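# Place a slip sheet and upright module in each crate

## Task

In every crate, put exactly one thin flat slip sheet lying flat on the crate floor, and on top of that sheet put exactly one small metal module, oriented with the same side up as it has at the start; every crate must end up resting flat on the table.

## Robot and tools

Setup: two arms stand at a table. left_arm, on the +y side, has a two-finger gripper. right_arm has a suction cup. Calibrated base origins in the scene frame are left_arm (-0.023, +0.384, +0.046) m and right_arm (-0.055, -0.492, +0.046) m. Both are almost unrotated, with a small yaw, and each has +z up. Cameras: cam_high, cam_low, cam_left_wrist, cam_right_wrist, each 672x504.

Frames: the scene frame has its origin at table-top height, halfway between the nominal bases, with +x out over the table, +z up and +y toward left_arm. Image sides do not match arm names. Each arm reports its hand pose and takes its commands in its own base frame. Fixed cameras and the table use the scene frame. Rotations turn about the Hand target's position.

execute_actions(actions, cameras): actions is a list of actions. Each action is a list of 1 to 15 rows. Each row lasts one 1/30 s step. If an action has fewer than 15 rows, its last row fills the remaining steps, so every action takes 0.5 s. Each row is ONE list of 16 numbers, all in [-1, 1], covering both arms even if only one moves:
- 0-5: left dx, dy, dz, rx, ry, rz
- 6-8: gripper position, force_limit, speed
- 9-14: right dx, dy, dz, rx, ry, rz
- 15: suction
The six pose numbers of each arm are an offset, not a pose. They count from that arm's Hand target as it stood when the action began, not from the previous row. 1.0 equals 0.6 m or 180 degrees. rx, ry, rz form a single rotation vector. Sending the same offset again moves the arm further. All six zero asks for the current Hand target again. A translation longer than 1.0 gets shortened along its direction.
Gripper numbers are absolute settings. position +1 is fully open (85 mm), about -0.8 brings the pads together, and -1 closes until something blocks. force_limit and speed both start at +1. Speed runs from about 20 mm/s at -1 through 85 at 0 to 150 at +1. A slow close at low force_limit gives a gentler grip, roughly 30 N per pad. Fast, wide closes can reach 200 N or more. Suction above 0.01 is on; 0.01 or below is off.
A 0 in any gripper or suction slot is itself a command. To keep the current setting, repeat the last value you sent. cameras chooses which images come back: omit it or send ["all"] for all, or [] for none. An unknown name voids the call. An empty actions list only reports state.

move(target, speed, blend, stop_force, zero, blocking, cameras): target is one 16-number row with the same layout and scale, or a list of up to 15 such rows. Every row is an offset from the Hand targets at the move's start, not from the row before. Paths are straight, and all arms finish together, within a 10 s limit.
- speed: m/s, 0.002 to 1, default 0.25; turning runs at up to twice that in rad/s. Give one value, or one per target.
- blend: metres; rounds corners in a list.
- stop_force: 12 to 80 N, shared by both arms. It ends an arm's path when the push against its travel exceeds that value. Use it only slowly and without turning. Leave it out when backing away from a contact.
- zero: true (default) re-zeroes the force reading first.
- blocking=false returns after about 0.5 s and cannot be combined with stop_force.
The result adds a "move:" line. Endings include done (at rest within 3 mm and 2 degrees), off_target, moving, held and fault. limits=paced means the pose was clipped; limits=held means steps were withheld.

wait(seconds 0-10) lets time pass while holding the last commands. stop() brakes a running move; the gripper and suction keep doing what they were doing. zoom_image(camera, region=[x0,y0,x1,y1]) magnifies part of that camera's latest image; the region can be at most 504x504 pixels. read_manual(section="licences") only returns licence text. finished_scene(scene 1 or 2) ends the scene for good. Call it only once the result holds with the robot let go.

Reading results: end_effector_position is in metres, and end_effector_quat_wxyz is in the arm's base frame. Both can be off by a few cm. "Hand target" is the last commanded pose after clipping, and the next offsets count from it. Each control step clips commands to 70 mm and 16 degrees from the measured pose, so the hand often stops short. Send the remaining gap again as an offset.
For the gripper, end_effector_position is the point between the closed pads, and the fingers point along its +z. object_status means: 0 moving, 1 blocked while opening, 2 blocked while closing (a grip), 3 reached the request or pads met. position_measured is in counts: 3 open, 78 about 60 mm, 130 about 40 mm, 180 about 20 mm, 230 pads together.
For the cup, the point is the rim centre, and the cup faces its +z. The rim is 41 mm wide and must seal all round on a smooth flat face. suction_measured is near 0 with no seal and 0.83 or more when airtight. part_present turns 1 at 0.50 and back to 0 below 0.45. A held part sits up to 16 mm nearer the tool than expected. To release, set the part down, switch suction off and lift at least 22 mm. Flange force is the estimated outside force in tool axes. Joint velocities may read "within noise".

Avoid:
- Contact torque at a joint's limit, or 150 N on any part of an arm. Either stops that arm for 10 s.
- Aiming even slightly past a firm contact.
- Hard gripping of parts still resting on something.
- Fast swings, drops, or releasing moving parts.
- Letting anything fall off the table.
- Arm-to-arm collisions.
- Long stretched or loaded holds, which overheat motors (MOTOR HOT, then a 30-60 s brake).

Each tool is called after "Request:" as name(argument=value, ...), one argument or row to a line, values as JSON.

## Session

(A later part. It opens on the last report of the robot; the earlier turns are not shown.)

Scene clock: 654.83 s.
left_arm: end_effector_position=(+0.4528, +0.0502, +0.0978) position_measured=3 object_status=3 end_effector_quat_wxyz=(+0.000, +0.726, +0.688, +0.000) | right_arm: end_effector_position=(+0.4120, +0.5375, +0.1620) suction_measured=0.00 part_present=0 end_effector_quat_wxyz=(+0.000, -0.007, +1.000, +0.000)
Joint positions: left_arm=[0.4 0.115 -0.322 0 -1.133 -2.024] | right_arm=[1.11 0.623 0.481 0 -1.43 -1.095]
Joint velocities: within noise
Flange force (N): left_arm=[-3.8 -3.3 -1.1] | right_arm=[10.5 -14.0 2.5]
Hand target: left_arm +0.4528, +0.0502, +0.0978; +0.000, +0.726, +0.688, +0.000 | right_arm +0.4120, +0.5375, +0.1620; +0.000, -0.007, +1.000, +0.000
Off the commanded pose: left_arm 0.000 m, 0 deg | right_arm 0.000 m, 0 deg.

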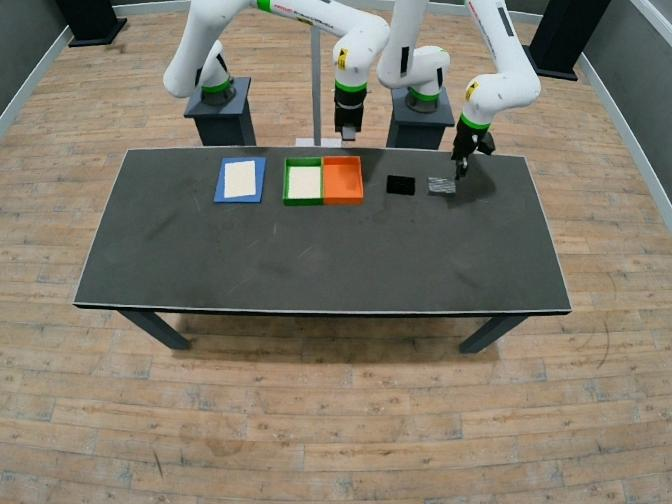

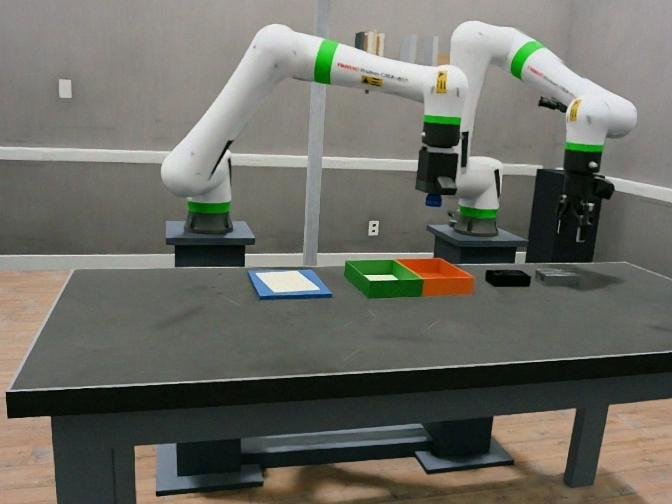

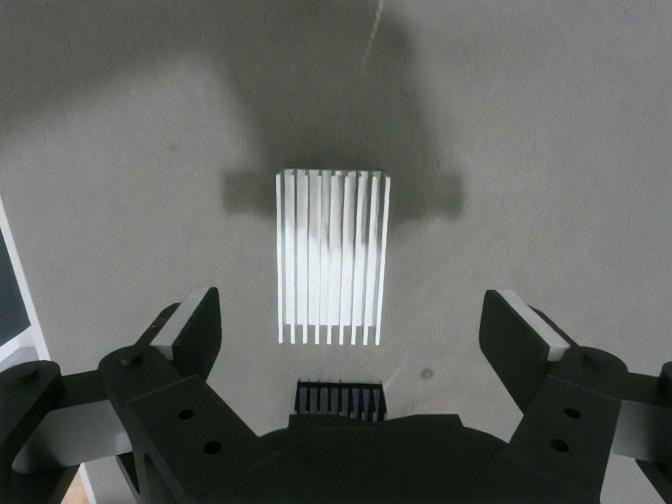

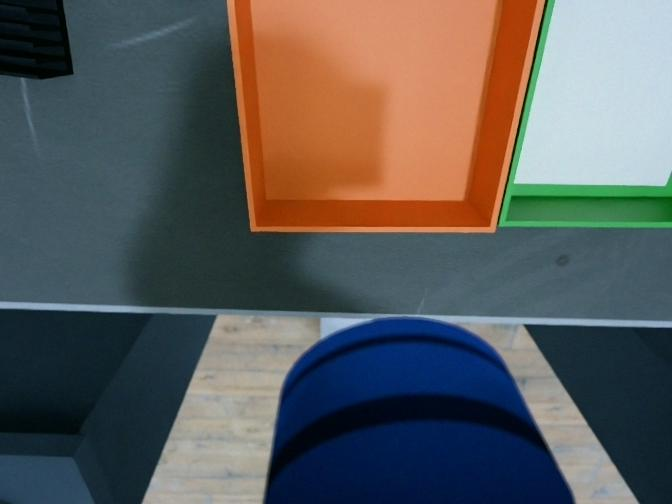

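Request:
move(
  target=[
    [0,0,0,0,0,0,1,-0.6,-1,0.0637,-0.6355,0,0,0,0.0396,0],
    [0,0,0,0,0,0,1,-0.6,-1,0.0637,-0.6355,-0.28,0,0,0.0396,0],
  ],
  cameras=["cam_right_wrist"],
)

Request:
move(
  target=[0,0,0,0,0,0,1,-0.6,-1,0,0,-0.1,0,0,0,1],
  speed=0.01,
  stop_force=12,
  cameras=[],
)

Request:
wait(
  seconds=0.5,
  cameras=[],
)

Request:
move(
  target=[
    [0,0,0,0,0,0,1,-0.6,-1,0,0,0.05,0,0,0,1],
    [0,0,0,0,0,0,1,-0.6,-1,0,0,0.3,0,0,0,1],
  ],
  speed=[0.04,0.15],
  cameras=["cam_high","cam_low"],
)

Request:
zoom_image(
  camera="cam_high",
  region=[200, 130, 320, 220],
)

Scene clock: 701.70 s.
left_arm: end_effector_position=(+0.4528, +0.0502, +0.0978) position_measured=3 object_status=3 end_effector_quat_wxyz=(+0.000, +0.726, +0.688, +0.000) | right_arm: end_effector_position=(+0.4501, +0.1562, -0.0060) suction_measured=0.00 part_present=0 end_effector_quat_wxyz=(+0.000, -0.070, +0.998, +0.000)
Joint positions: left_arm=[0.4 0.115 -0.322 0 -1.133 -2.024] | right_arm=[0.611 0.336 -0.383 0.001 -0.853 -0.472]
Joint velocities: within noise
Flange force (N): left_arm=[-4.0 -3.1 -1.0] | right_arm=[8.9 -2.7 -3.5]
Hand target: left_arm +0.4528, +0.0502, +0.0978; +0.000, +0.726, +0.688, +0.000 | right_arm +0.4502, +0.1562, -0.0060; +0.000, -0.070, +0.998, +0.000
Off the commanded pose: left_arm 0.000 m, 0 deg | right_arm 0.000 m, 0 deg.
move: done
Images, in order (width x height): cam_right_wrist 672x504.

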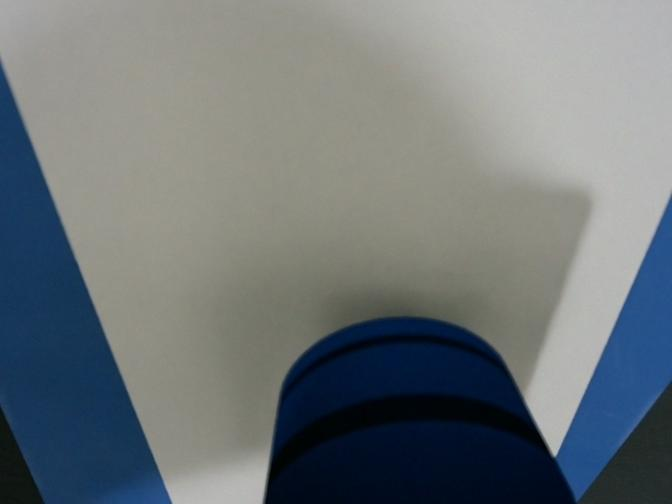

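Scene clock: 706.03 s.
left_arm: end_effector_position=(+0.4528, +0.0502, +0.0978) position_measured=3 object_status=3 end_effector_quat_wxyz=(+0.000, +0.726, +0.688, +0.000) | right_arm: end_effector_position=(+0.4502, +0.1562, -0.0432) suction_measured=0.98 part_present=1 end_effector_quat_wxyz=(+0.000, -0.070, +0.998, +0.000)
Joint positions: left_arm=[0.4 0.115 -0.322 0 -1.133 -2.024] | right_arm=[0.611 0.404 -0.403 0.001 -0.765 -0.472]
Joint velocities: within noise
Flange force (N): left_arm=[-4.2 -3.0 -1.0] | right_arm=[13.9 -2.1 -23.1]
Hand target: left_arm +0.4528, +0.0502, +0.0978; +0.000, +0.726, +0.688, +0.000 | right_arm +0.4502, +0.1562, -0.0432; +0.000, -0.070, +0.998, +0.000 (not the last commanded pose)
Off the commanded pose: left_arm 0.000 m, 0 deg | right_arm 0.023 m, 0 deg.
move: contact (right_arm)
No camera images: "cameras" was empty.

Scene clock: 706.53 s.
left_arm: end_effector_position=(+0.4528, +0.0502, +0.0978) position_measured=3 object_status=3 end_effector_quat_wxyz=(+0.000, +0.726, +0.688, +0.000) | right_arm: end_effector_position=(+0.4502, +0.1562, -0.0432) suction_measured=0.98 part_present=1 end_effector_quat_wxyz=(+0.000, -0.070, +0.998, +0.000)
Joint positions: left_arm=[0.4 0.115 -0.322 0 -1.133 -2.024] | right_arm=[0.611 0.404 -0.403 0.001 -0.765 -0.472]
Joint velocities: within noise
Flange force (N): left_arm=[-3.9 -3.5 -0.7] | right_arm=[13.4 -2.1 -22.5]
Hand target: left_arm +0.4528, +0.0502, +0.0978; +0.000, +0.726, +0.688, +0.000 | right_arm +0.4502, +0.1562, -0.0432; +0.000, -0.070, +0.998, +0.000 (not the last commanded pose)
Off the commanded pose: left_arm 0.000 m, 0 deg | right_arm 0.023 m, 0 deg.
wait: 0.50 s; at rest by 0.17 s
No camera images: "cameras" was empty.

Scene clock: 708.70 s.
left_arm: end_effector_position=(+0.4528, +0.0502, +0.0978) position_measured=3 object_status=3 end_effector_quat_wxyz=(+0.000, +0.726, +0.688, +0.000) | right_arm: end_effector_position=(+0.4503, +0.1562, +0.1368) suction_measured=0.98 part_present=1 end_effector_quat_wxyz=(+0.000, -0.070, +0.998, +0.000)
Joint positions: left_arm=[0.4 0.115 -0.322 0 -1.133 -2.024] | right_arm=[0.611 0.145 -0.234 0.001 -1.193 -0.471]
Joint velocities: within noise
Flange force (N): left_arm=[-3.9 -3.1 -1.4] | right_arm=[9.8 -3.0 1.8]
Hand target: left_arm +0.4528, +0.0502, +0.0978; +0.000, +0.726, +0.688, +0.000 | right_arm +0.4502, +0.1562, +0.1368; +0.000, -0.070, +0.998, +0.000
Off the commanded pose: left_arm 0.000 m, 0 deg | right_arm 0.000 m, 0 deg.
move: done
Images, in order (width x height): cam_high 672x504, cam_low 672x504.

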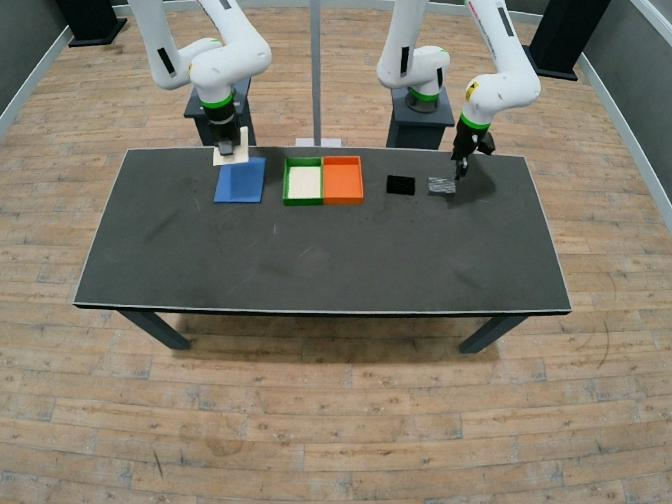

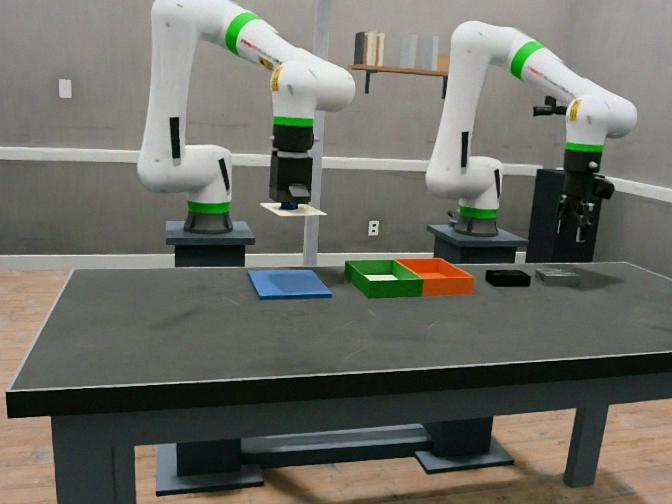

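Scaled by 4.200 from the camera's 672x504 image, which has a finer 960x720 frame.

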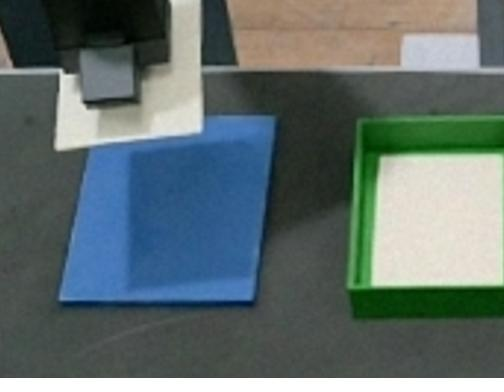

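Request:
move(
  target=[
    [0,0,0,0,0,0,1,-0.6,-1,0.0002,0.613,0,0,0,-0.0396,1],
    [0,0,0,0,0,0,1,-0.6,-1,0.0002,0.613,-0.23,0,0,-0.0396,1],
  ],
  speed=[0.2,0.12],
  cameras=["cam_high","cam_low"],
)

Request:
zoom_image(
  camera="cam_high",
  region=[305, 140, 375, 220],
)

Request:
zoom_image(
  camera="cam_low",
  region=[385, 240, 485, 310],
)

Scene clock: 724.57 s.
left_arm: end_effector_position=(+0.4528, +0.0502, +0.0978) position_measured=3 object_status=3 end_effector_quat_wxyz=(+0.000, +0.726, +0.688, +0.000) | right_arm: end_effector_position=(+0.4503, +0.5241, -0.0012) suction_measured=0.98 part_present=1 end_effector_quat_wxyz=(+0.000, -0.007, +1.000, +0.000)
Joint positions: left_arm=[0.4 0.115 -0.322 0 -1.133 -2.024] | right_arm=[1.05 0.783 0.347 0 -1.135 -1.035]
Joint velocities: within noise
Flange force (N): left_arm=[-4.3 -3.1 -1.2] | right_arm=[9.7 -11.5 -1.3]
Hand target: left_arm +0.4528, +0.0502, +0.0978; +0.000, +0.726, +0.688, +0.000 | right_arm +0.4504, +0.5240, -0.0012; +0.000, -0.007, +1.000, +0.000
Off the commanded pose: left_arm 0.000 m, 0 deg | right_arm 0.000 m, 0 deg.
move: done
Images, in order (width x height): cam_high 672x504, cam_low 672x504.

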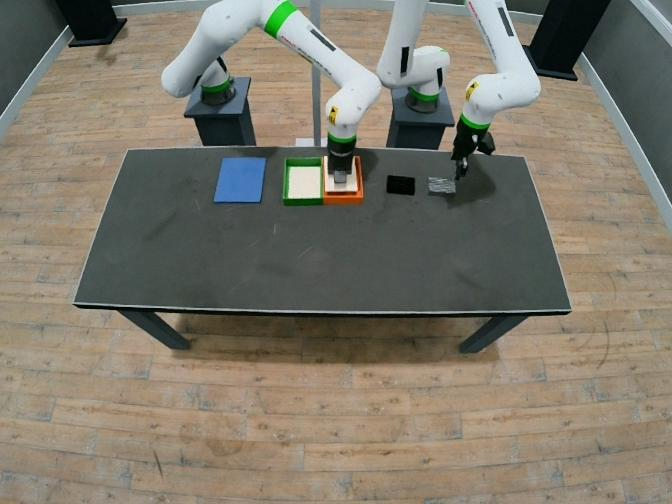

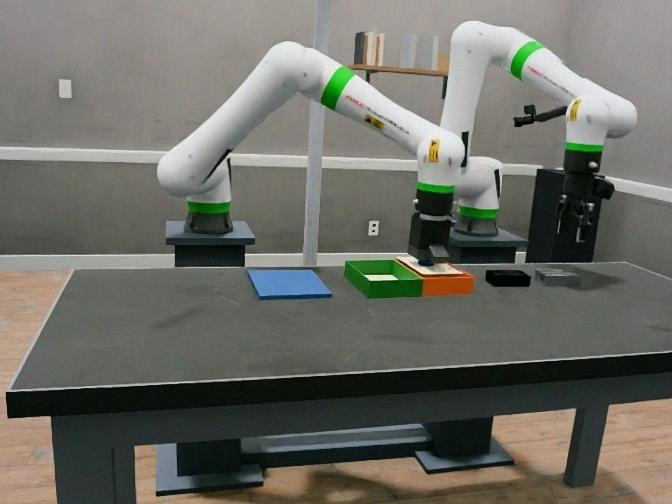

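Scaled by 6.300 from the camera's 672x504 image, which has a finer 960x720 frame.

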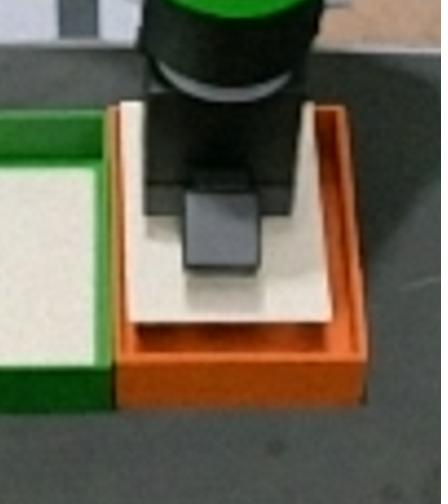

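Scaled by 5.040 from the camera's 672x504 image, which has a finer 960x720 frame.

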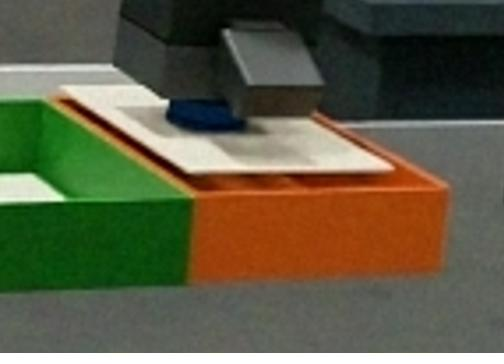

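Request:
move(
  target=[0,0,0,0,0,0,1,-0.6,-1,0.015,0.0092,-0.008,0,0,0,1],
  speed=0.05,
  cameras=["cam_high","cam_low"],
)

Request:
zoom_image(
  camera="cam_high",
  region=[305, 140, 375, 220],
)

Request:
zoom_image(
  camera="cam_low",
  region=[385, 240, 485, 310],
)

Scene clock: 736.47 s.
left_arm: end_effector_position=(+0.4528, +0.0502, +0.0978) position_measured=3 object_status=3 end_effector_quat_wxyz=(+0.000, +0.726, +0.688, +0.000) | right_arm: end_effector_position=(+0.4594, +0.5296, -0.0060) suction_measured=0.98 part_present=1 end_effector_quat_wxyz=(+0.000, -0.008, +1.000, +0.000)
Joint positions: left_arm=[0.4 0.115 -0.322 0 -1.133 -2.024] | right_arm=[1.043 0.813 0.386 0 -1.145 -1.028]
Joint velocities: within noise
Flange force (N): left_arm=[-4.0 -3.3 -1.1] | right_arm=[10.3 -12.3 -2.1]
Hand target: left_arm +0.4528, +0.0502, +0.0978; +0.000, +0.726, +0.688, +0.000 | right_arm +0.4594, +0.5296, -0.0060; +0.000, -0.007, +1.000, +0.000
Off the commanded pose: left_arm 0.000 m, 0 deg | right_arm 0.000 m, 0 deg.
move: done
Images, in order (width x height): cam_high 672x504, cam_low 672x504.

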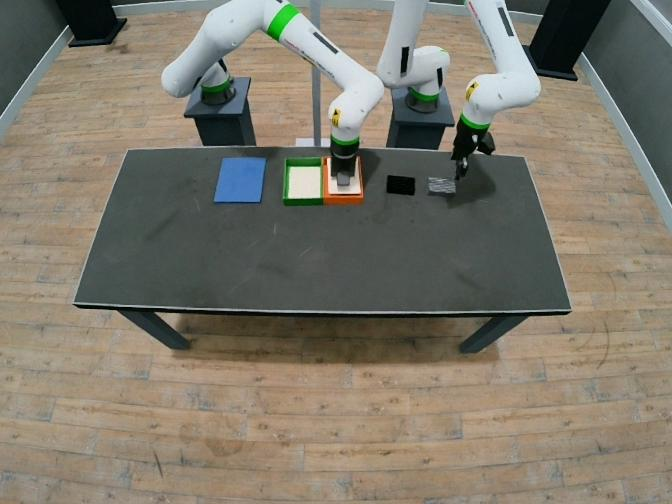

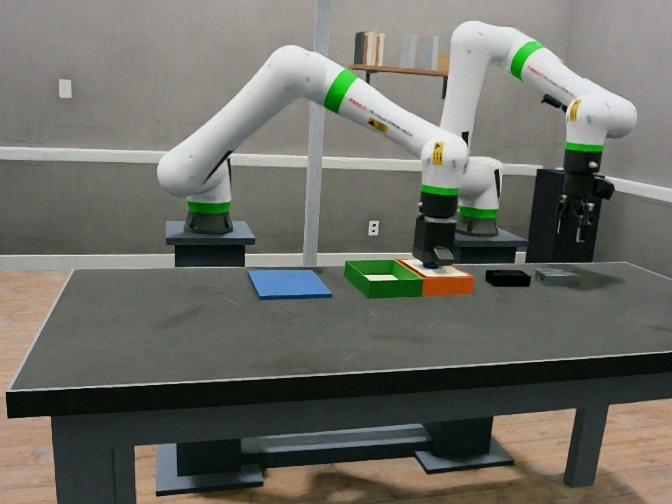

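Scaled by 6.300 from the camera's 672x504 image, which has a finer 960x720 frame.

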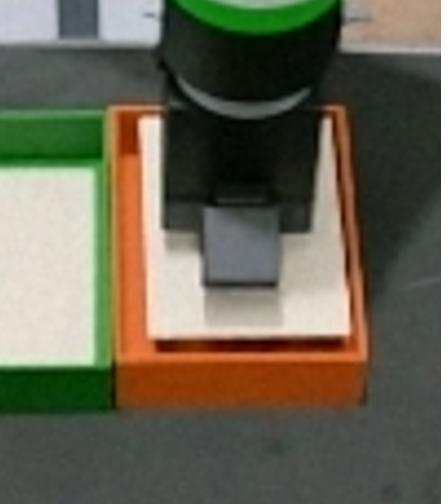

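Scaled by 5.040 from the camera's 672x504 image, which has a finer 960x720 frame.

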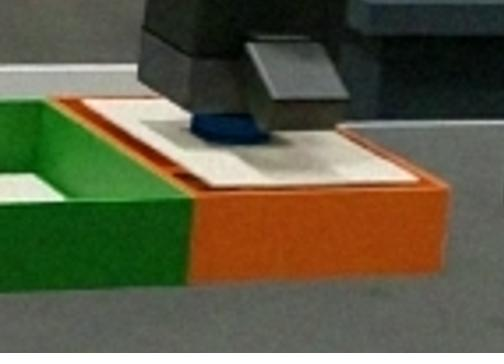

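Request:
move(
  target=[0,0,0,0,0,0,1,-0.6,-1,0,-0.0025,-0.085,0,0,0,1],
  speed=0.012,
  stop_force=12,
  cameras=["cam_high","cam_low"],
)

Request:
zoom_image(
  camera="cam_high",
  region=[305, 140, 375, 220],
)

Scene clock: 756.80 s.
left_arm: end_effector_position=(+0.4528, +0.0502, +0.0978) position_measured=3 object_status=3 end_effector_quat_wxyz=(+0.000, +0.726, +0.688, +0.000) | right_arm: end_effector_position=(+0.4594, +0.5284, -0.0457) suction_measured=0.98 part_present=1 end_effector_quat_wxyz=(+0.000, -0.007, +1.000, +0.000)
Joint positions: left_arm=[0.4 0.115 -0.322 0 -1.133 -2.024] | right_arm=[1.042 0.857 0.362 0 -1.077 -1.027]
Joint velocities: within noise
Flange force (N): left_arm=[-3.9 -3.1 -1.1] | right_arm=[11.3 -12.1 -21.8]
Hand target: left_arm +0.4528, +0.0502, +0.0978; +0.000, +0.726, +0.688, +0.000 | right_arm +0.4594, +0.5284, -0.0457; +0.000, -0.007, +1.000, +0.000 (not the last commanded pose)
Off the commanded pose: left_arm 0.000 m, 0 deg | right_arm 0.011 m, 0 deg.
move: contact (right_arm)
Images, in order (width x height): cam_high 672x504, cam_low 672x504.

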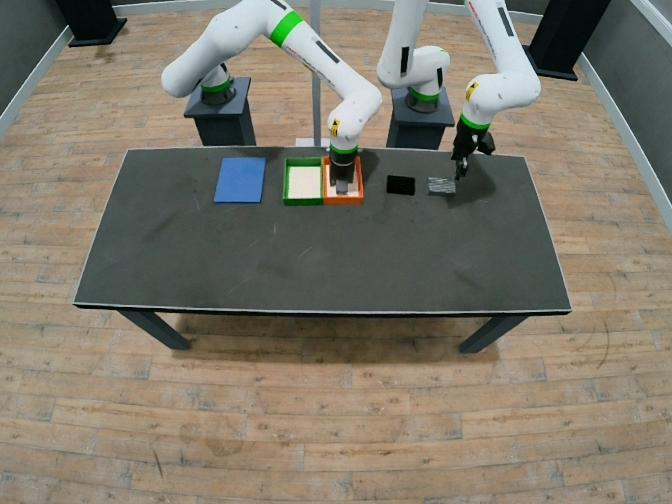

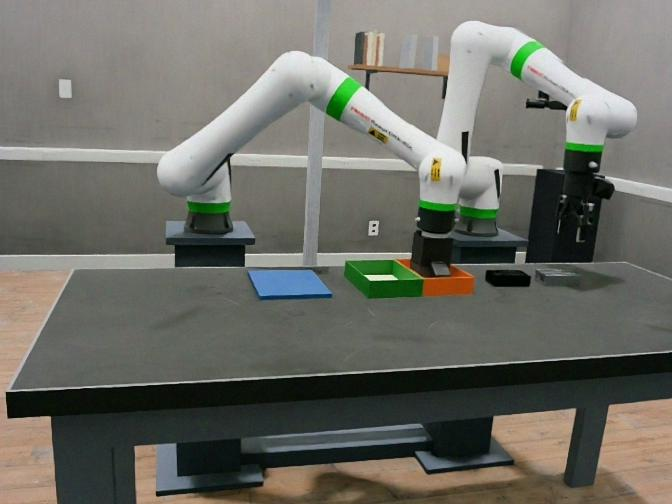

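Scaled by 6.300 from the camera's 672x504 image, which has a finer 960x720 frame.

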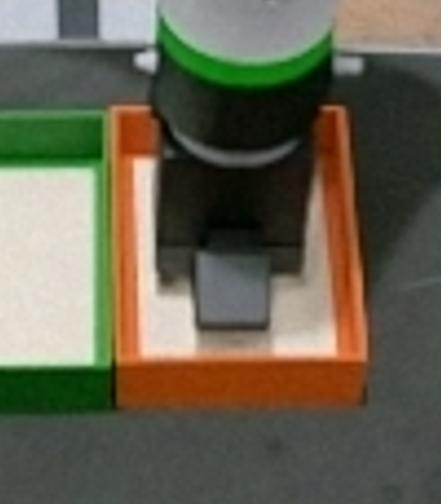

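Request:
execute_actions(
  actions=[
    [[0,0,0,0,0,0,1,-0.6,-1,0,0,0,0,0,0,0]],
    [[0,0,0,0,0,0,1,-0.6,-1,0,0,0,0,0,0,0]],
  ],
  cameras=[],
)

Request:
move(
  target=[
    [0,0,0,0,0,0,1,-0.6,-1,0,0,0.05,0,0,0,0],
    [0,0,0,0,0,0,1,-0.6,-1,-0.079,0,0.345,0,0,0,0],
  ],
  speed=[0.05,0.2],
  cameras=["cam_high","cam_low","cam_right_wrist"],
)

Request:
zoom_image(
  camera="cam_high",
  region=[270, 140, 390, 220],
)

Scene clock: 771.57 s.
left_arm: end_effector_position=(+0.4528, +0.0502, +0.0978) position_measured=3 object_status=3 end_effector_quat_wxyz=(+0.000, +0.726, +0.688, +0.000) | right_arm: end_effector_position=(+0.4594, +0.5284, -0.0457) suction_measured=0.00 part_present=0 end_effector_quat_wxyz=(+0.000, -0.007, +1.000, +0.000)
Joint positions: left_arm=[0.4 0.115 -0.322 0 -1.133 -2.024] | right_arm=[1.042 0.857 0.362 0 -1.077 -1.027]
Joint velocities: within noise
Flange force (N): left_arm=[-4.0 -2.8 -1.0] | right_arm=[11.1 -11.5 -37.6]
Flange force at the end of the 1st action (N): left_arm=[-4.2 -3.1 -1.0] | right_arm=[11.3 -11.8 -37.3]
Hand target: left_arm +0.4528, +0.0502, +0.0978; +0.000, +0.726, +0.688, +0.000 | right_arm +0.4594, +0.5284, -0.0457; +0.000, -0.007, +1.000, +0.000
Off the commanded pose: left_arm 0.000 m, 0 deg | right_arm 0.000 m, 0 deg.
Step readings (end_effector_position of left_arm | right_arm; steps 1 to 15: 1st action; 16 to 30: 2nd action):
0: (+0.4528, +0.0502, +0.0978) | (+0.4594, +0.5284, -0.0457)
1: (+0.4528, +0.0502, +0.0978) | (+0.4594, +0.5284, -0.0457)
2: (+0.4528, +0.0502, +0.0978) | (+0.4594, +0.5284, -0.0457)
4: (+0.4528, +0.0502, +0.0978) | (+0.4594, +0.5284, -0.0457)
8: (+0.4528, +0.0502, +0.0978) | (+0.4594, +0.5284, -0.0457)
15: (+0.4528, +0.0502, +0.0978) | (+0.4594, +0.5284, -0.0457)
16: (+0.4528, +0.0502, +0.0978) | (+0.4594, +0.5284, -0.0457)
17: (+0.4528, +0.0502, +0.0978) | (+0.4594, +0.5284, -0.0457)
19: (+0.4528, +0.0502, +0.0978) | (+0.4594, +0.5284, -0.0457)
23: (+0.4528, +0.0502, +0.0978) | (+0.4594, +0.5284, -0.0457)
30: (+0.4528, +0.0502, +0.0978) | (+0.4594, +0.5284, -0.0457)
No camera images: "cameras" was empty.

Scene clock: 773.53 s.
left_arm: end_effector_position=(+0.4528, +0.0502, +0.0978) position_measured=3 object_status=3 end_effector_quat_wxyz=(+0.000, +0.726, +0.688, +0.000) | right_arm: end_effector_position=(+0.4120, +0.5284, +0.1612) suction_measured=0.00 part_present=0 end_effector_quat_wxyz=(+0.000, -0.007, +1.000, +0.000)
Joint positions: left_arm=[0.4 0.115 -0.322 0 -1.133 -2.024] | right_arm=[1.104 0.604 0.449 0 -1.417 -1.089]
Joint velocities: within noise
Flange force (N): left_arm=[-4.4 -3.0 -1.1] | right_arm=[10.3 -13.4 3.0]
Hand target: left_arm +0.4528, +0.0502, +0.0978; +0.000, +0.726, +0.688, +0.000 | right_arm +0.4120, +0.5284, +0.1613; +0.000, -0.007, +1.000, +0.000
Off the commanded pose: left_arm 0.000 m, 0 deg | right_arm 0.000 m, 0 deg.
move: done
Images, in order (width x height): cam_high 672x504, cam_low 672x504, cam_right_wrist 672x504.

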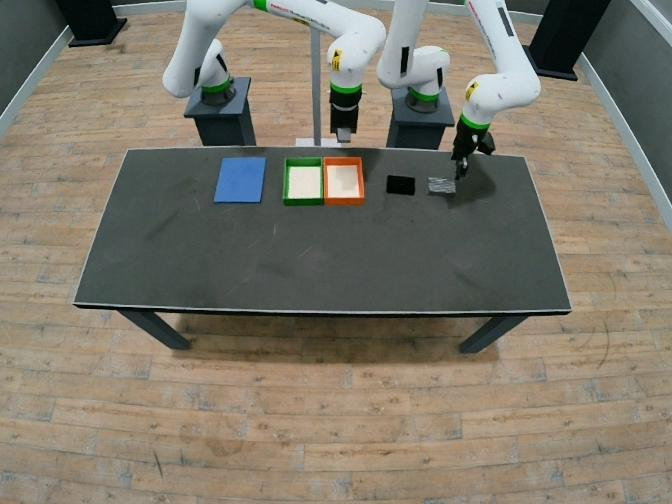

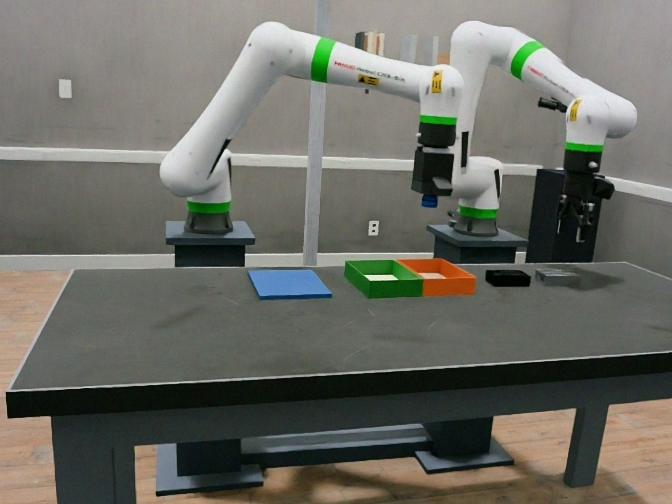

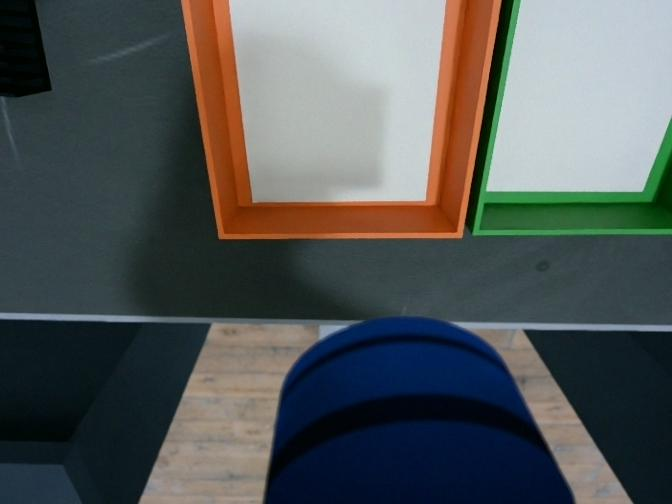

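Scaled by 4.200 from the camera's 672x504 image, which has a finer 960x720 frame.

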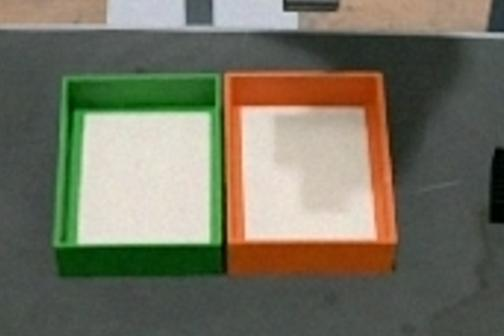

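Request:
move(
  target=[0,0,0,0,0,0,1,-0.6,-1,-0.1,-0.85,0.1,0,0,0,0],
  cameras=[],
)

Request:
move(
  target=[0.004,-0.862,0.0,0,0,0.0333,1,-0.6,-1,0,0,0,0,0,0,0],
  cameras=["cam_left_wrist","cam_low"],
)

Scene clock: 800.67 s.
left_arm: end_effector_position=(+0.4528, +0.0502, +0.0978) position_measured=3 object_status=3 end_effector_quat_wxyz=(+0.000, +0.726, +0.688, +0.000) | right_arm: end_effector_position=(+0.3520, +0.0184, +0.2213) suction_measured=0.00 part_present=0 end_effector_quat_wxyz=(+0.000, -0.008, +1.000, +0.000)
Joint positions: left_arm=[0.4 0.115 -0.322 0 -1.133 -2.024] | right_arm=[0.43 -0.239 -0.396 0 -1.415 -0.415]
Joint velocities: within noise
Flange force (N): left_arm=[-4.4 -3.3 -1.1] | right_arm=[7.9 -1.8 4.0]
Hand target: left_arm +0.4528, +0.0502, +0.0978; +0.000, +0.726, +0.688, +0.000 | right_arm +0.3520, +0.0184, +0.2213; +0.000, -0.007, +1.000, +0.000
Off the commanded pose: left_arm 0.000 m, 0 deg | right_arm 0.000 m, 0 deg.
move: done
No camera images: "cameras" was empty.

Scene clock: 803.27 s.
left_arm: end_effector_position=(+0.4553, -0.4669, +0.0978) position_measured=3 object_status=3 end_effector_quat_wxyz=(+0.000, +0.689, +0.725, +0.000) | right_arm: end_effector_position=(+0.3520, +0.0184, +0.2213) suction_measured=0.00 part_present=0 end_effector_quat_wxyz=(+0.000, -0.007, +1.000, +0.000)
Joint positions: left_arm=[-0.598 0.582 0.306 -0.001 -1.295 -0.922] | right_arm=[0.43 -0.239 -0.395 0 -1.415 -0.415]
Joint velocities: within noise
Flange force (N): left_arm=[2.9 -6.8 -1.5] | right_arm=[9.0 -1.5 4.1]
Hand target: left_arm +0.4552, -0.4670, +0.0978; +0.000, +0.689, +0.725, +0.000 | right_arm +0.3520, +0.0184, +0.2213; +0.000, -0.007, +1.000, +0.000
Off the commanded pose: left_arm 0.000 m, 0 deg | right_arm 0.000 m, 0 deg.
move: done
Images, in order (width x height): cam_low 672x504, cam_left_wrist 672x504.

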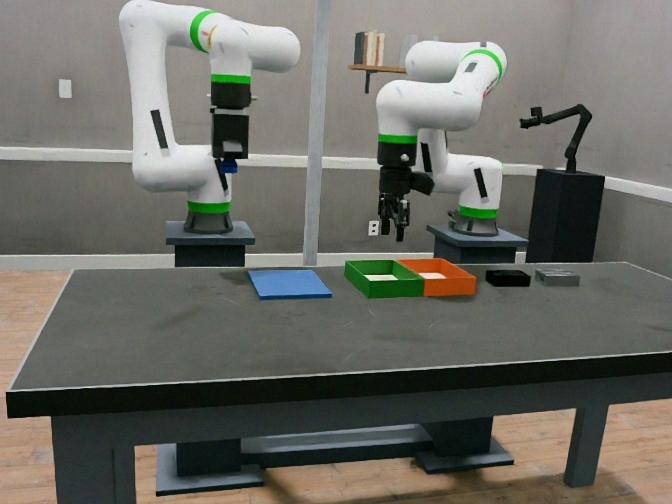

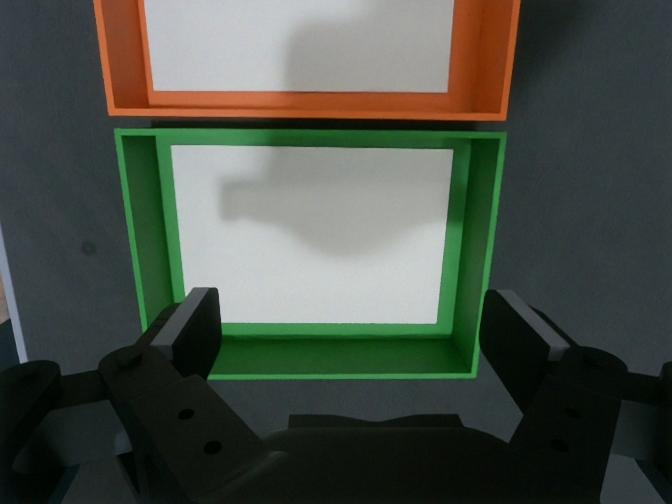

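Request:
move(
  target=[-0.012,0.242,0.0,0,0,0,1,-0.6,-1,0,0,0,0,0,0,0],
  cameras=["cam_left_wrist"],
)

Scene clock: 817.83 s.
left_arm: end_effector_position=(+0.4480, -0.3218, +0.0978) position_measured=3 object_status=3 end_effector_quat_wxyz=(+0.000, +0.689, +0.725, +0.000) | right_arm: end_effector_position=(+0.3520, +0.0184, +0.2213) suction_measured=0.00 part_present=0 end_effector_quat_wxyz=(+0.000, -0.007, +1.000, +0.000)
Joint positions: left_arm=[-0.385 0.342 -0.042 0 -1.187 -1.134] | right_arm=[0.43 -0.239 -0.395 0 -1.415 -0.415]
Joint velocities: left_arm=[0.005 0 -0.001 0.001 0 -0.003] | right_arm=[within noise]
Flange force (N): left_arm=[0.8 -5.0 -1.1] | right_arm=[9.0 -1.9 4.0]
Hand target: left_arm +0.4480, -0.3218, +0.0978; +0.000, +0.689, +0.725, +0.000 | right_arm +0.3520, +0.0184, +0.2213; +0.000, -0.007, +1.000, +0.000
Off the commanded pose: left_arm 0.000 m, 0 deg | right_arm 0.000 m, 0 deg.
move: done
Images, in order (width x height): cam_left_wrist 672x504.

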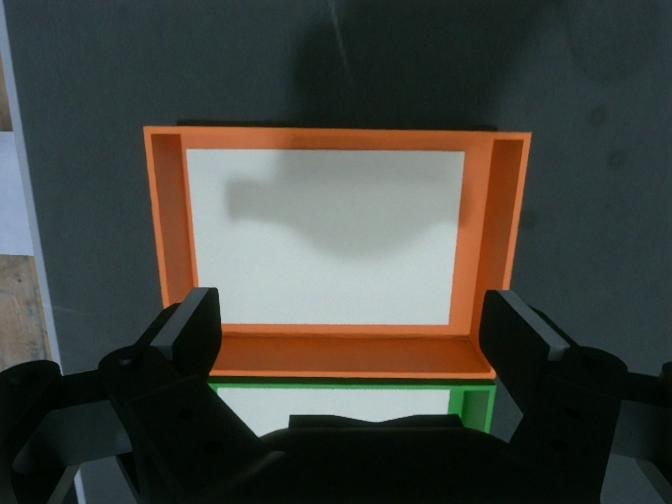

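Request:
move(
  target=[0.0083,0.3652,0,0,0,-0.0333,1,-0.6,-1,0,0,0,0,0,0,0],
  cameras=["cam_left_wrist"],
)

Scene clock: 828.63 s.
left_arm: end_effector_position=(+0.4530, -0.1027, +0.0978) position_measured=3 object_status=3 end_effector_quat_wxyz=(+0.000, +0.726, +0.688, +0.000) | right_arm: end_effector_position=(+0.3520, +0.0184, +0.2213) suction_measured=0.00 part_present=0 end_effector_quat_wxyz=(+0.000, -0.007, +1.000, +0.000)
Joint positions: left_arm=[0.06 0.136 -0.298 -0.001 -1.136 -1.685] | right_arm=[0.43 -0.239 -0.395 0 -1.415 -0.415]
Joint velocities: within noise
Flange force (N): left_arm=[-3.0 -4.0 -1.0] | right_arm=[8.2 -1.4 4.2]
Hand target: left_arm +0.4530, -0.1026, +0.0978; +0.000, +0.726, +0.688, +0.000 | right_arm +0.3520, +0.0184, +0.2213; +0.000, -0.007, +1.000, +0.000
Off the commanded pose: left_arm 0.000 m, 0 deg | right_arm 0.000 m, 0 deg.
move: done
Images, in order (width x height): cam_left_wrist 672x504.

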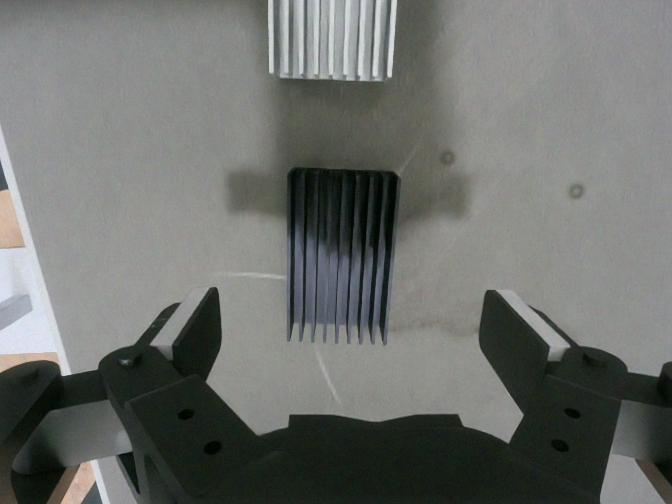

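Request:
move(
  target=[0.01,-0.001,-0.19,0,0,0,1,-0.6,-1,0,0,0,0,0,0,0],
  speed=0.1,
  stop_force=20,
  cameras=["cam_left_wrist"],
)

Request:
execute_actions(
  actions=[
    [[0,0,0,0,0,0,-1,-0.6,-1,0,0,0,0,0,0,0]],
    [[0,0,0,0,0,0,-1,-0.6,-1,0,0,0,0,0,0,0]],
    [[0,0,0,0,0,0,-1,-0.6,-1,0,0,0,0,0,0,0]],
  ],
  cameras=["cam_left_wrist"],
)

Scene clock: 838.77 s.
left_arm: end_effector_position=(+0.4590, -0.1032, -0.0162) position_measured=3 object_status=3 end_effector_quat_wxyz=(+0.000, +0.726, +0.688, +0.000) | right_arm: end_effector_position=(+0.3520, +0.0184, +0.2213) suction_measured=0.00 part_present=0 end_effector_quat_wxyz=(+0.000, -0.007, +1.000, +0.000)
Joint positions: left_arm=[0.058 0.31 -0.397 -0.001 -0.864 -1.683] | right_arm=[0.43 -0.239 -0.395 0 -1.415 -0.415]
Joint velocities: within noise
Flange force (N): left_arm=[-2.9 -3.5 -3.0] | right_arm=[8.6 -1.7 4.1]
Hand target: left_arm +0.4590, -0.1032, -0.0162; +0.000, +0.726, +0.688, +0.000 | right_arm +0.3520, +0.0184, +0.2213; +0.000, -0.007, +1.000, +0.000
Off the commanded pose: left_arm 0.000 m, 0 deg | right_arm 0.000 m, 0 deg.
move: done
Images, in order (width x height): cam_left_wrist 672x504.

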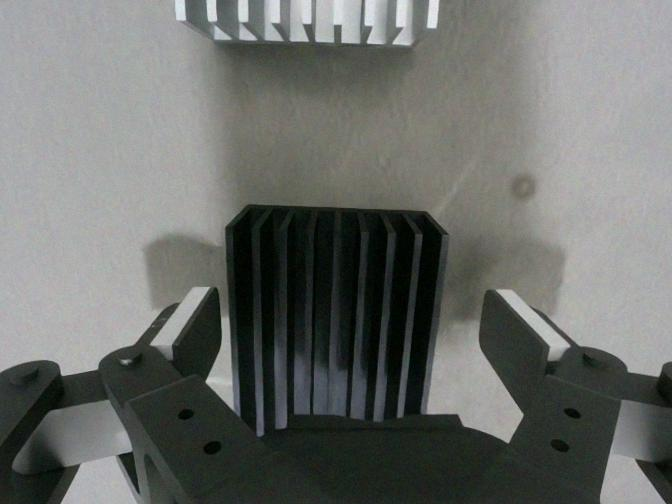

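Scene clock: 840.47 s.
left_arm: end_effector_position=(+0.4590, -0.1033, -0.0162) position_measured=76 object_status=0 end_effector_quat_wxyz=(+0.000, +0.726, +0.688, +0.000) | right_arm: end_effector_position=(+0.3520, +0.0184, +0.2213) suction_measured=0.00 part_present=0 end_effector_quat_wxyz=(+0.000, -0.007, +1.000, +0.000)
Joint positions: left_arm=[0.058 0.31 -0.397 -0.001 -0.864 -1.683] | right_arm=[0.43 -0.239 -0.395 0 -1.415 -0.415]
Joint velocities: within noise
Flange force (N): left_arm=[-2.2 -5.7 -17.2] | right_arm=[8.3 -1.0 3.9]
Flange force at the end of the 1st action (N): left_arm=[-2.8 -3.0 -3.1] | right_arm=[8.8 -1.2 3.9]
Flange force at the end of the 2nd action (N): left_arm=[-2.9 -3.7 -3.4] | right_arm=[8.8 -0.9 4.1]
Hand target: left_arm +0.4590, -0.1032, -0.0162; +0.000, +0.726, +0.688, +0.000 | right_arm +0.3520, +0.0184, +0.2213; +0.000, -0.007, +1.000, +0.000
Off the commanded pose: left_arm 0.000 m, 0 deg | right_arm 0.000 m, 0 deg.
Step readings (end_effector_position of left_arm | right_arm; steps 1 to 15: 1st action; 16 to 30: 2nd action; 31 to 45: 3rd action):
0: (+0.4590, -0.1032, -0.0162) | (+0.3520, +0.0184, +0.2213)
1: (+0.4590, -0.1032, -0.0162) | (+0.3520, +0.0184, +0.2213)
2: (+0.4590, -0.1032, -0.0162) | (+0.3520, +0.0184, +0.2213)
4: (+0.4590, -0.1032, -0.0162) | (+0.3520, +0.0184, +0.2213)
8: (+0.4590, -0.1032, -0.0162) | (+0.3520, +0.0184, +0.2213)
15: (+0.4590, -0.1032, -0.0162) | (+0.3520, +0.0184, +0.2213)
16: (+0.4590, -0.1032, -0.0162) | (+0.3520, +0.0184, +0.2213)
17: (+0.4590, -0.1032, -0.0162) | (+0.3520, +0.0184, +0.2213)
19: (+0.4590, -0.1032, -0.0162) | (+0.3520, +0.0184, +0.2213)
23: (+0.4590, -0.1032, -0.0162) | (+0.3520, +0.0184, +0.2213)
30: (+0.4590, -0.1032, -0.0162) | (+0.3520, +0.0184, +0.2213)
31: (+0.4590, -0.1032, -0.0162) | (+0.3520, +0.0184, +0.2213)
32: (+0.4590, -0.1032, -0.0162) | (+0.3520, +0.0184, +0.2213)
34: (+0.4590, -0.1032, -0.0162) | (+0.3520, +0.0184, +0.2213)
38: (+0.4590, -0.1032, -0.0162) | (+0.3520, +0.0184, +0.2213)
45: (+0.4590, -0.1033, -0.0162) | (+0.3520, +0.0184, +0.2213)
Images, in order (width x height): cam_left_wrist 672x504.

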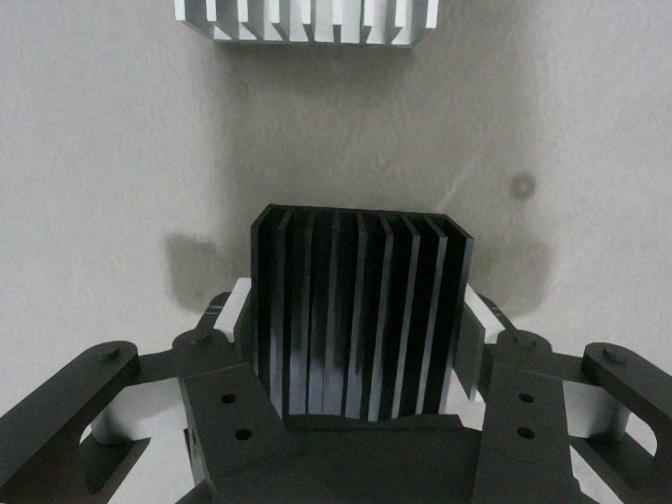

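Request:
execute_actions(
  actions=[
    [[0,0,0,0,0,0,-1,-0.6,-1,0,0,0,0,0,0,0]],
  ],
  cameras=["cam_left_wrist"],
)

Scene clock: 846.87 s.
left_arm: end_effector_position=(+0.4590, -0.1032, -0.0162) position_measured=76 object_status=2 end_effector_quat_wxyz=(+0.000, +0.726, +0.688, +0.000) | right_arm: end_effector_position=(+0.3520, +0.0184, +0.2213) suction_measured=0.00 part_present=0 end_effector_quat_wxyz=(+0.000, -0.007, +1.000, +0.000)
Joint positions: left_arm=[0.058 0.31 -0.397 -0.001 -0.864 -1.683] | right_arm=[0.43 -0.239 -0.395 0 -1.415 -0.415]
Joint velocities: within noise
Flange force (N): left_arm=[-2.7 -5.6 -17.0] | right_arm=[9.1 -1.1 4.2]
Hand target: left_arm +0.4590, -0.1032, -0.0162; +0.000, +0.726, +0.688, +0.000 | right_arm +0.3520, +0.0184, +0.2213; +0.000, -0.007, +1.000, +0.000
Off the commanded pose: left_arm 0.000 m, 0 deg | right_arm 0.000 m, 0 deg.
Step readings (end_effector_position of left_arm | right_arm):
0: (+0.4590, -0.1032, -0.0162) | (+0.3520, +0.0184, +0.2213)
1: (+0.4590, -0.1032, -0.0162) | (+0.3520, +0.0184, +0.2213)
2: (+0.4590, -0.1032, -0.0162) | (+0.3520, +0.0184, +0.2213)
4: (+0.4590, -0.1032, -0.0162) | (+0.3520, +0.0184, +0.2213)
8: (+0.4590, -0.1032, -0.0162) | (+0.3520, +0.0184, +0.2213)
15: (+0.4590, -0.1032, -0.0162) | (+0.3520, +0.0184, +0.2213)
Images, in order (width x height): cam_left_wrist 672x504.

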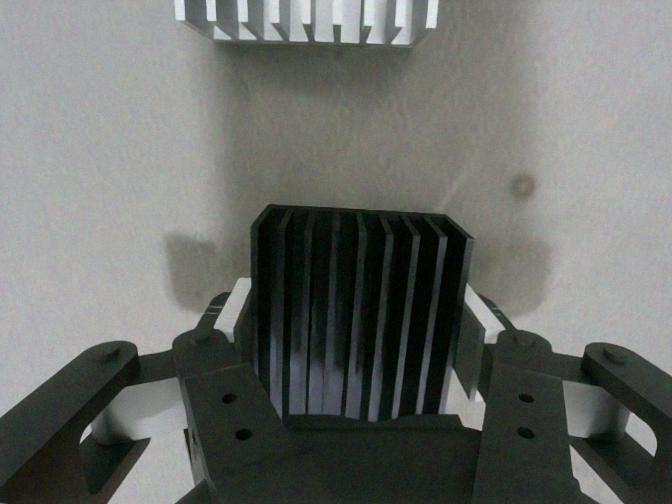

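Request:
move(
  target=[
    [0,0,0.194,0,0,0,-1,-0.6,-1,0,0,0,0,0,0,0],
    [-0.02,-0.358,0.194,0,0,0.0333,-1,-0.6,-1,0,0,0,0,0,0,0],
    [-0.02,-0.358,0.08,0,0,0.0333,-1,-0.6,-1,0,0,0,0,0,0,0],
  ],
  speed=[0.1,0.2,0.1],
  cameras=["cam_left_wrist","cam_low","cam_high"],
)

Request:
zoom_image(
  camera="cam_low",
  region=[330, 180, 510, 315],
)

Scene clock: 862.60 s.
left_arm: end_effector_position=(+0.4470, -0.3180, +0.0318) position_measured=76 object_status=2 end_effector_quat_wxyz=(+0.000, +0.689, +0.725, +0.000) | right_arm: end_effector_position=(+0.3520, +0.0184, +0.2213) suction_measured=0.00 part_present=0 end_effector_quat_wxyz=(+0.000, -0.007, +1.000, +0.000)
Joint positions: left_arm=[-0.38 0.406 -0.124 -0.001 -1.041 -1.14] | right_arm=[0.43 -0.239 -0.395 0 -1.415 -0.415]
Joint velocities: within noise
Flange force (N): left_arm=[0.5 -5.0 0.1] | right_arm=[8.8 -1.3 3.8]
Hand target: left_arm +0.4470, -0.3180, +0.0318; +0.000, +0.689, +0.725, +0.000 | right_arm +0.3520, +0.0184, +0.2213; +0.000, -0.007, +1.000, +0.000
Off the commanded pose: left_arm 0.000 m, 0 deg | right_arm 0.000 m, 0 deg.
move: done
Images, in order (width x height): cam_high 672x504, cam_low 672x504, cam_left_wrist 672x504.

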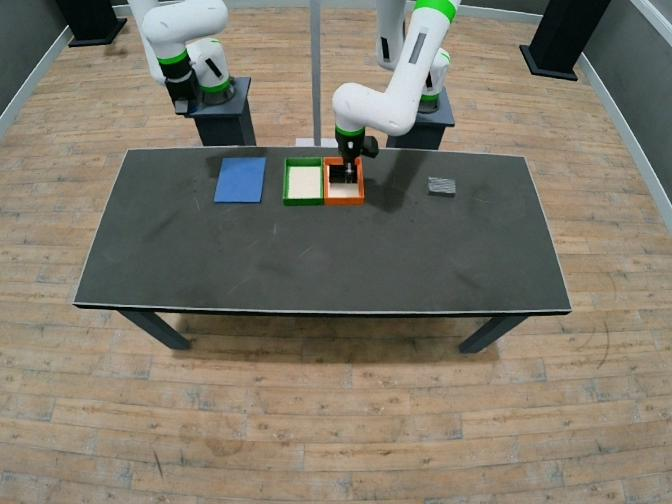

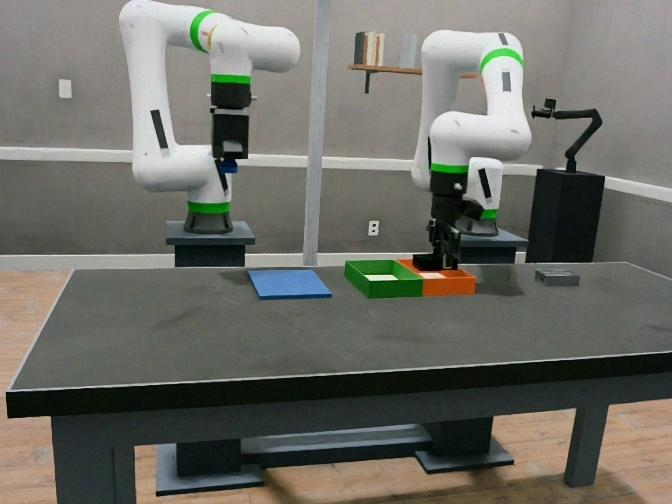

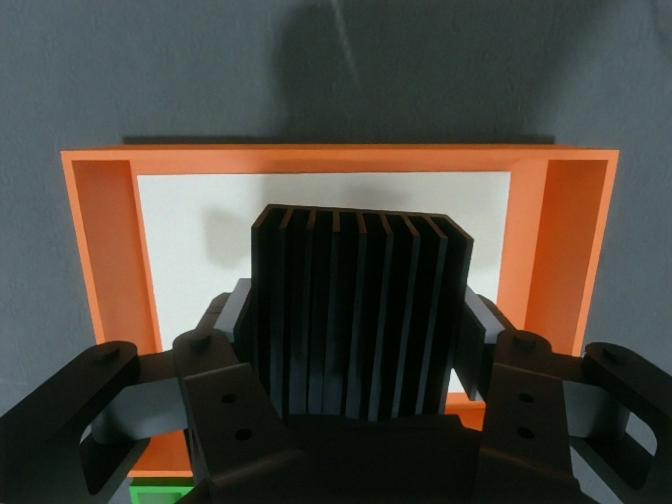

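Scaled by 2.800 from the camera's 672x504 image, which has a finer 960x720 frame.

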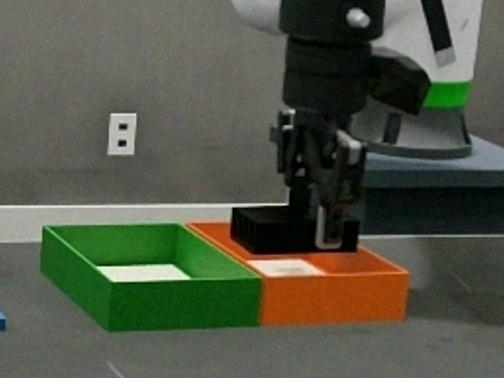

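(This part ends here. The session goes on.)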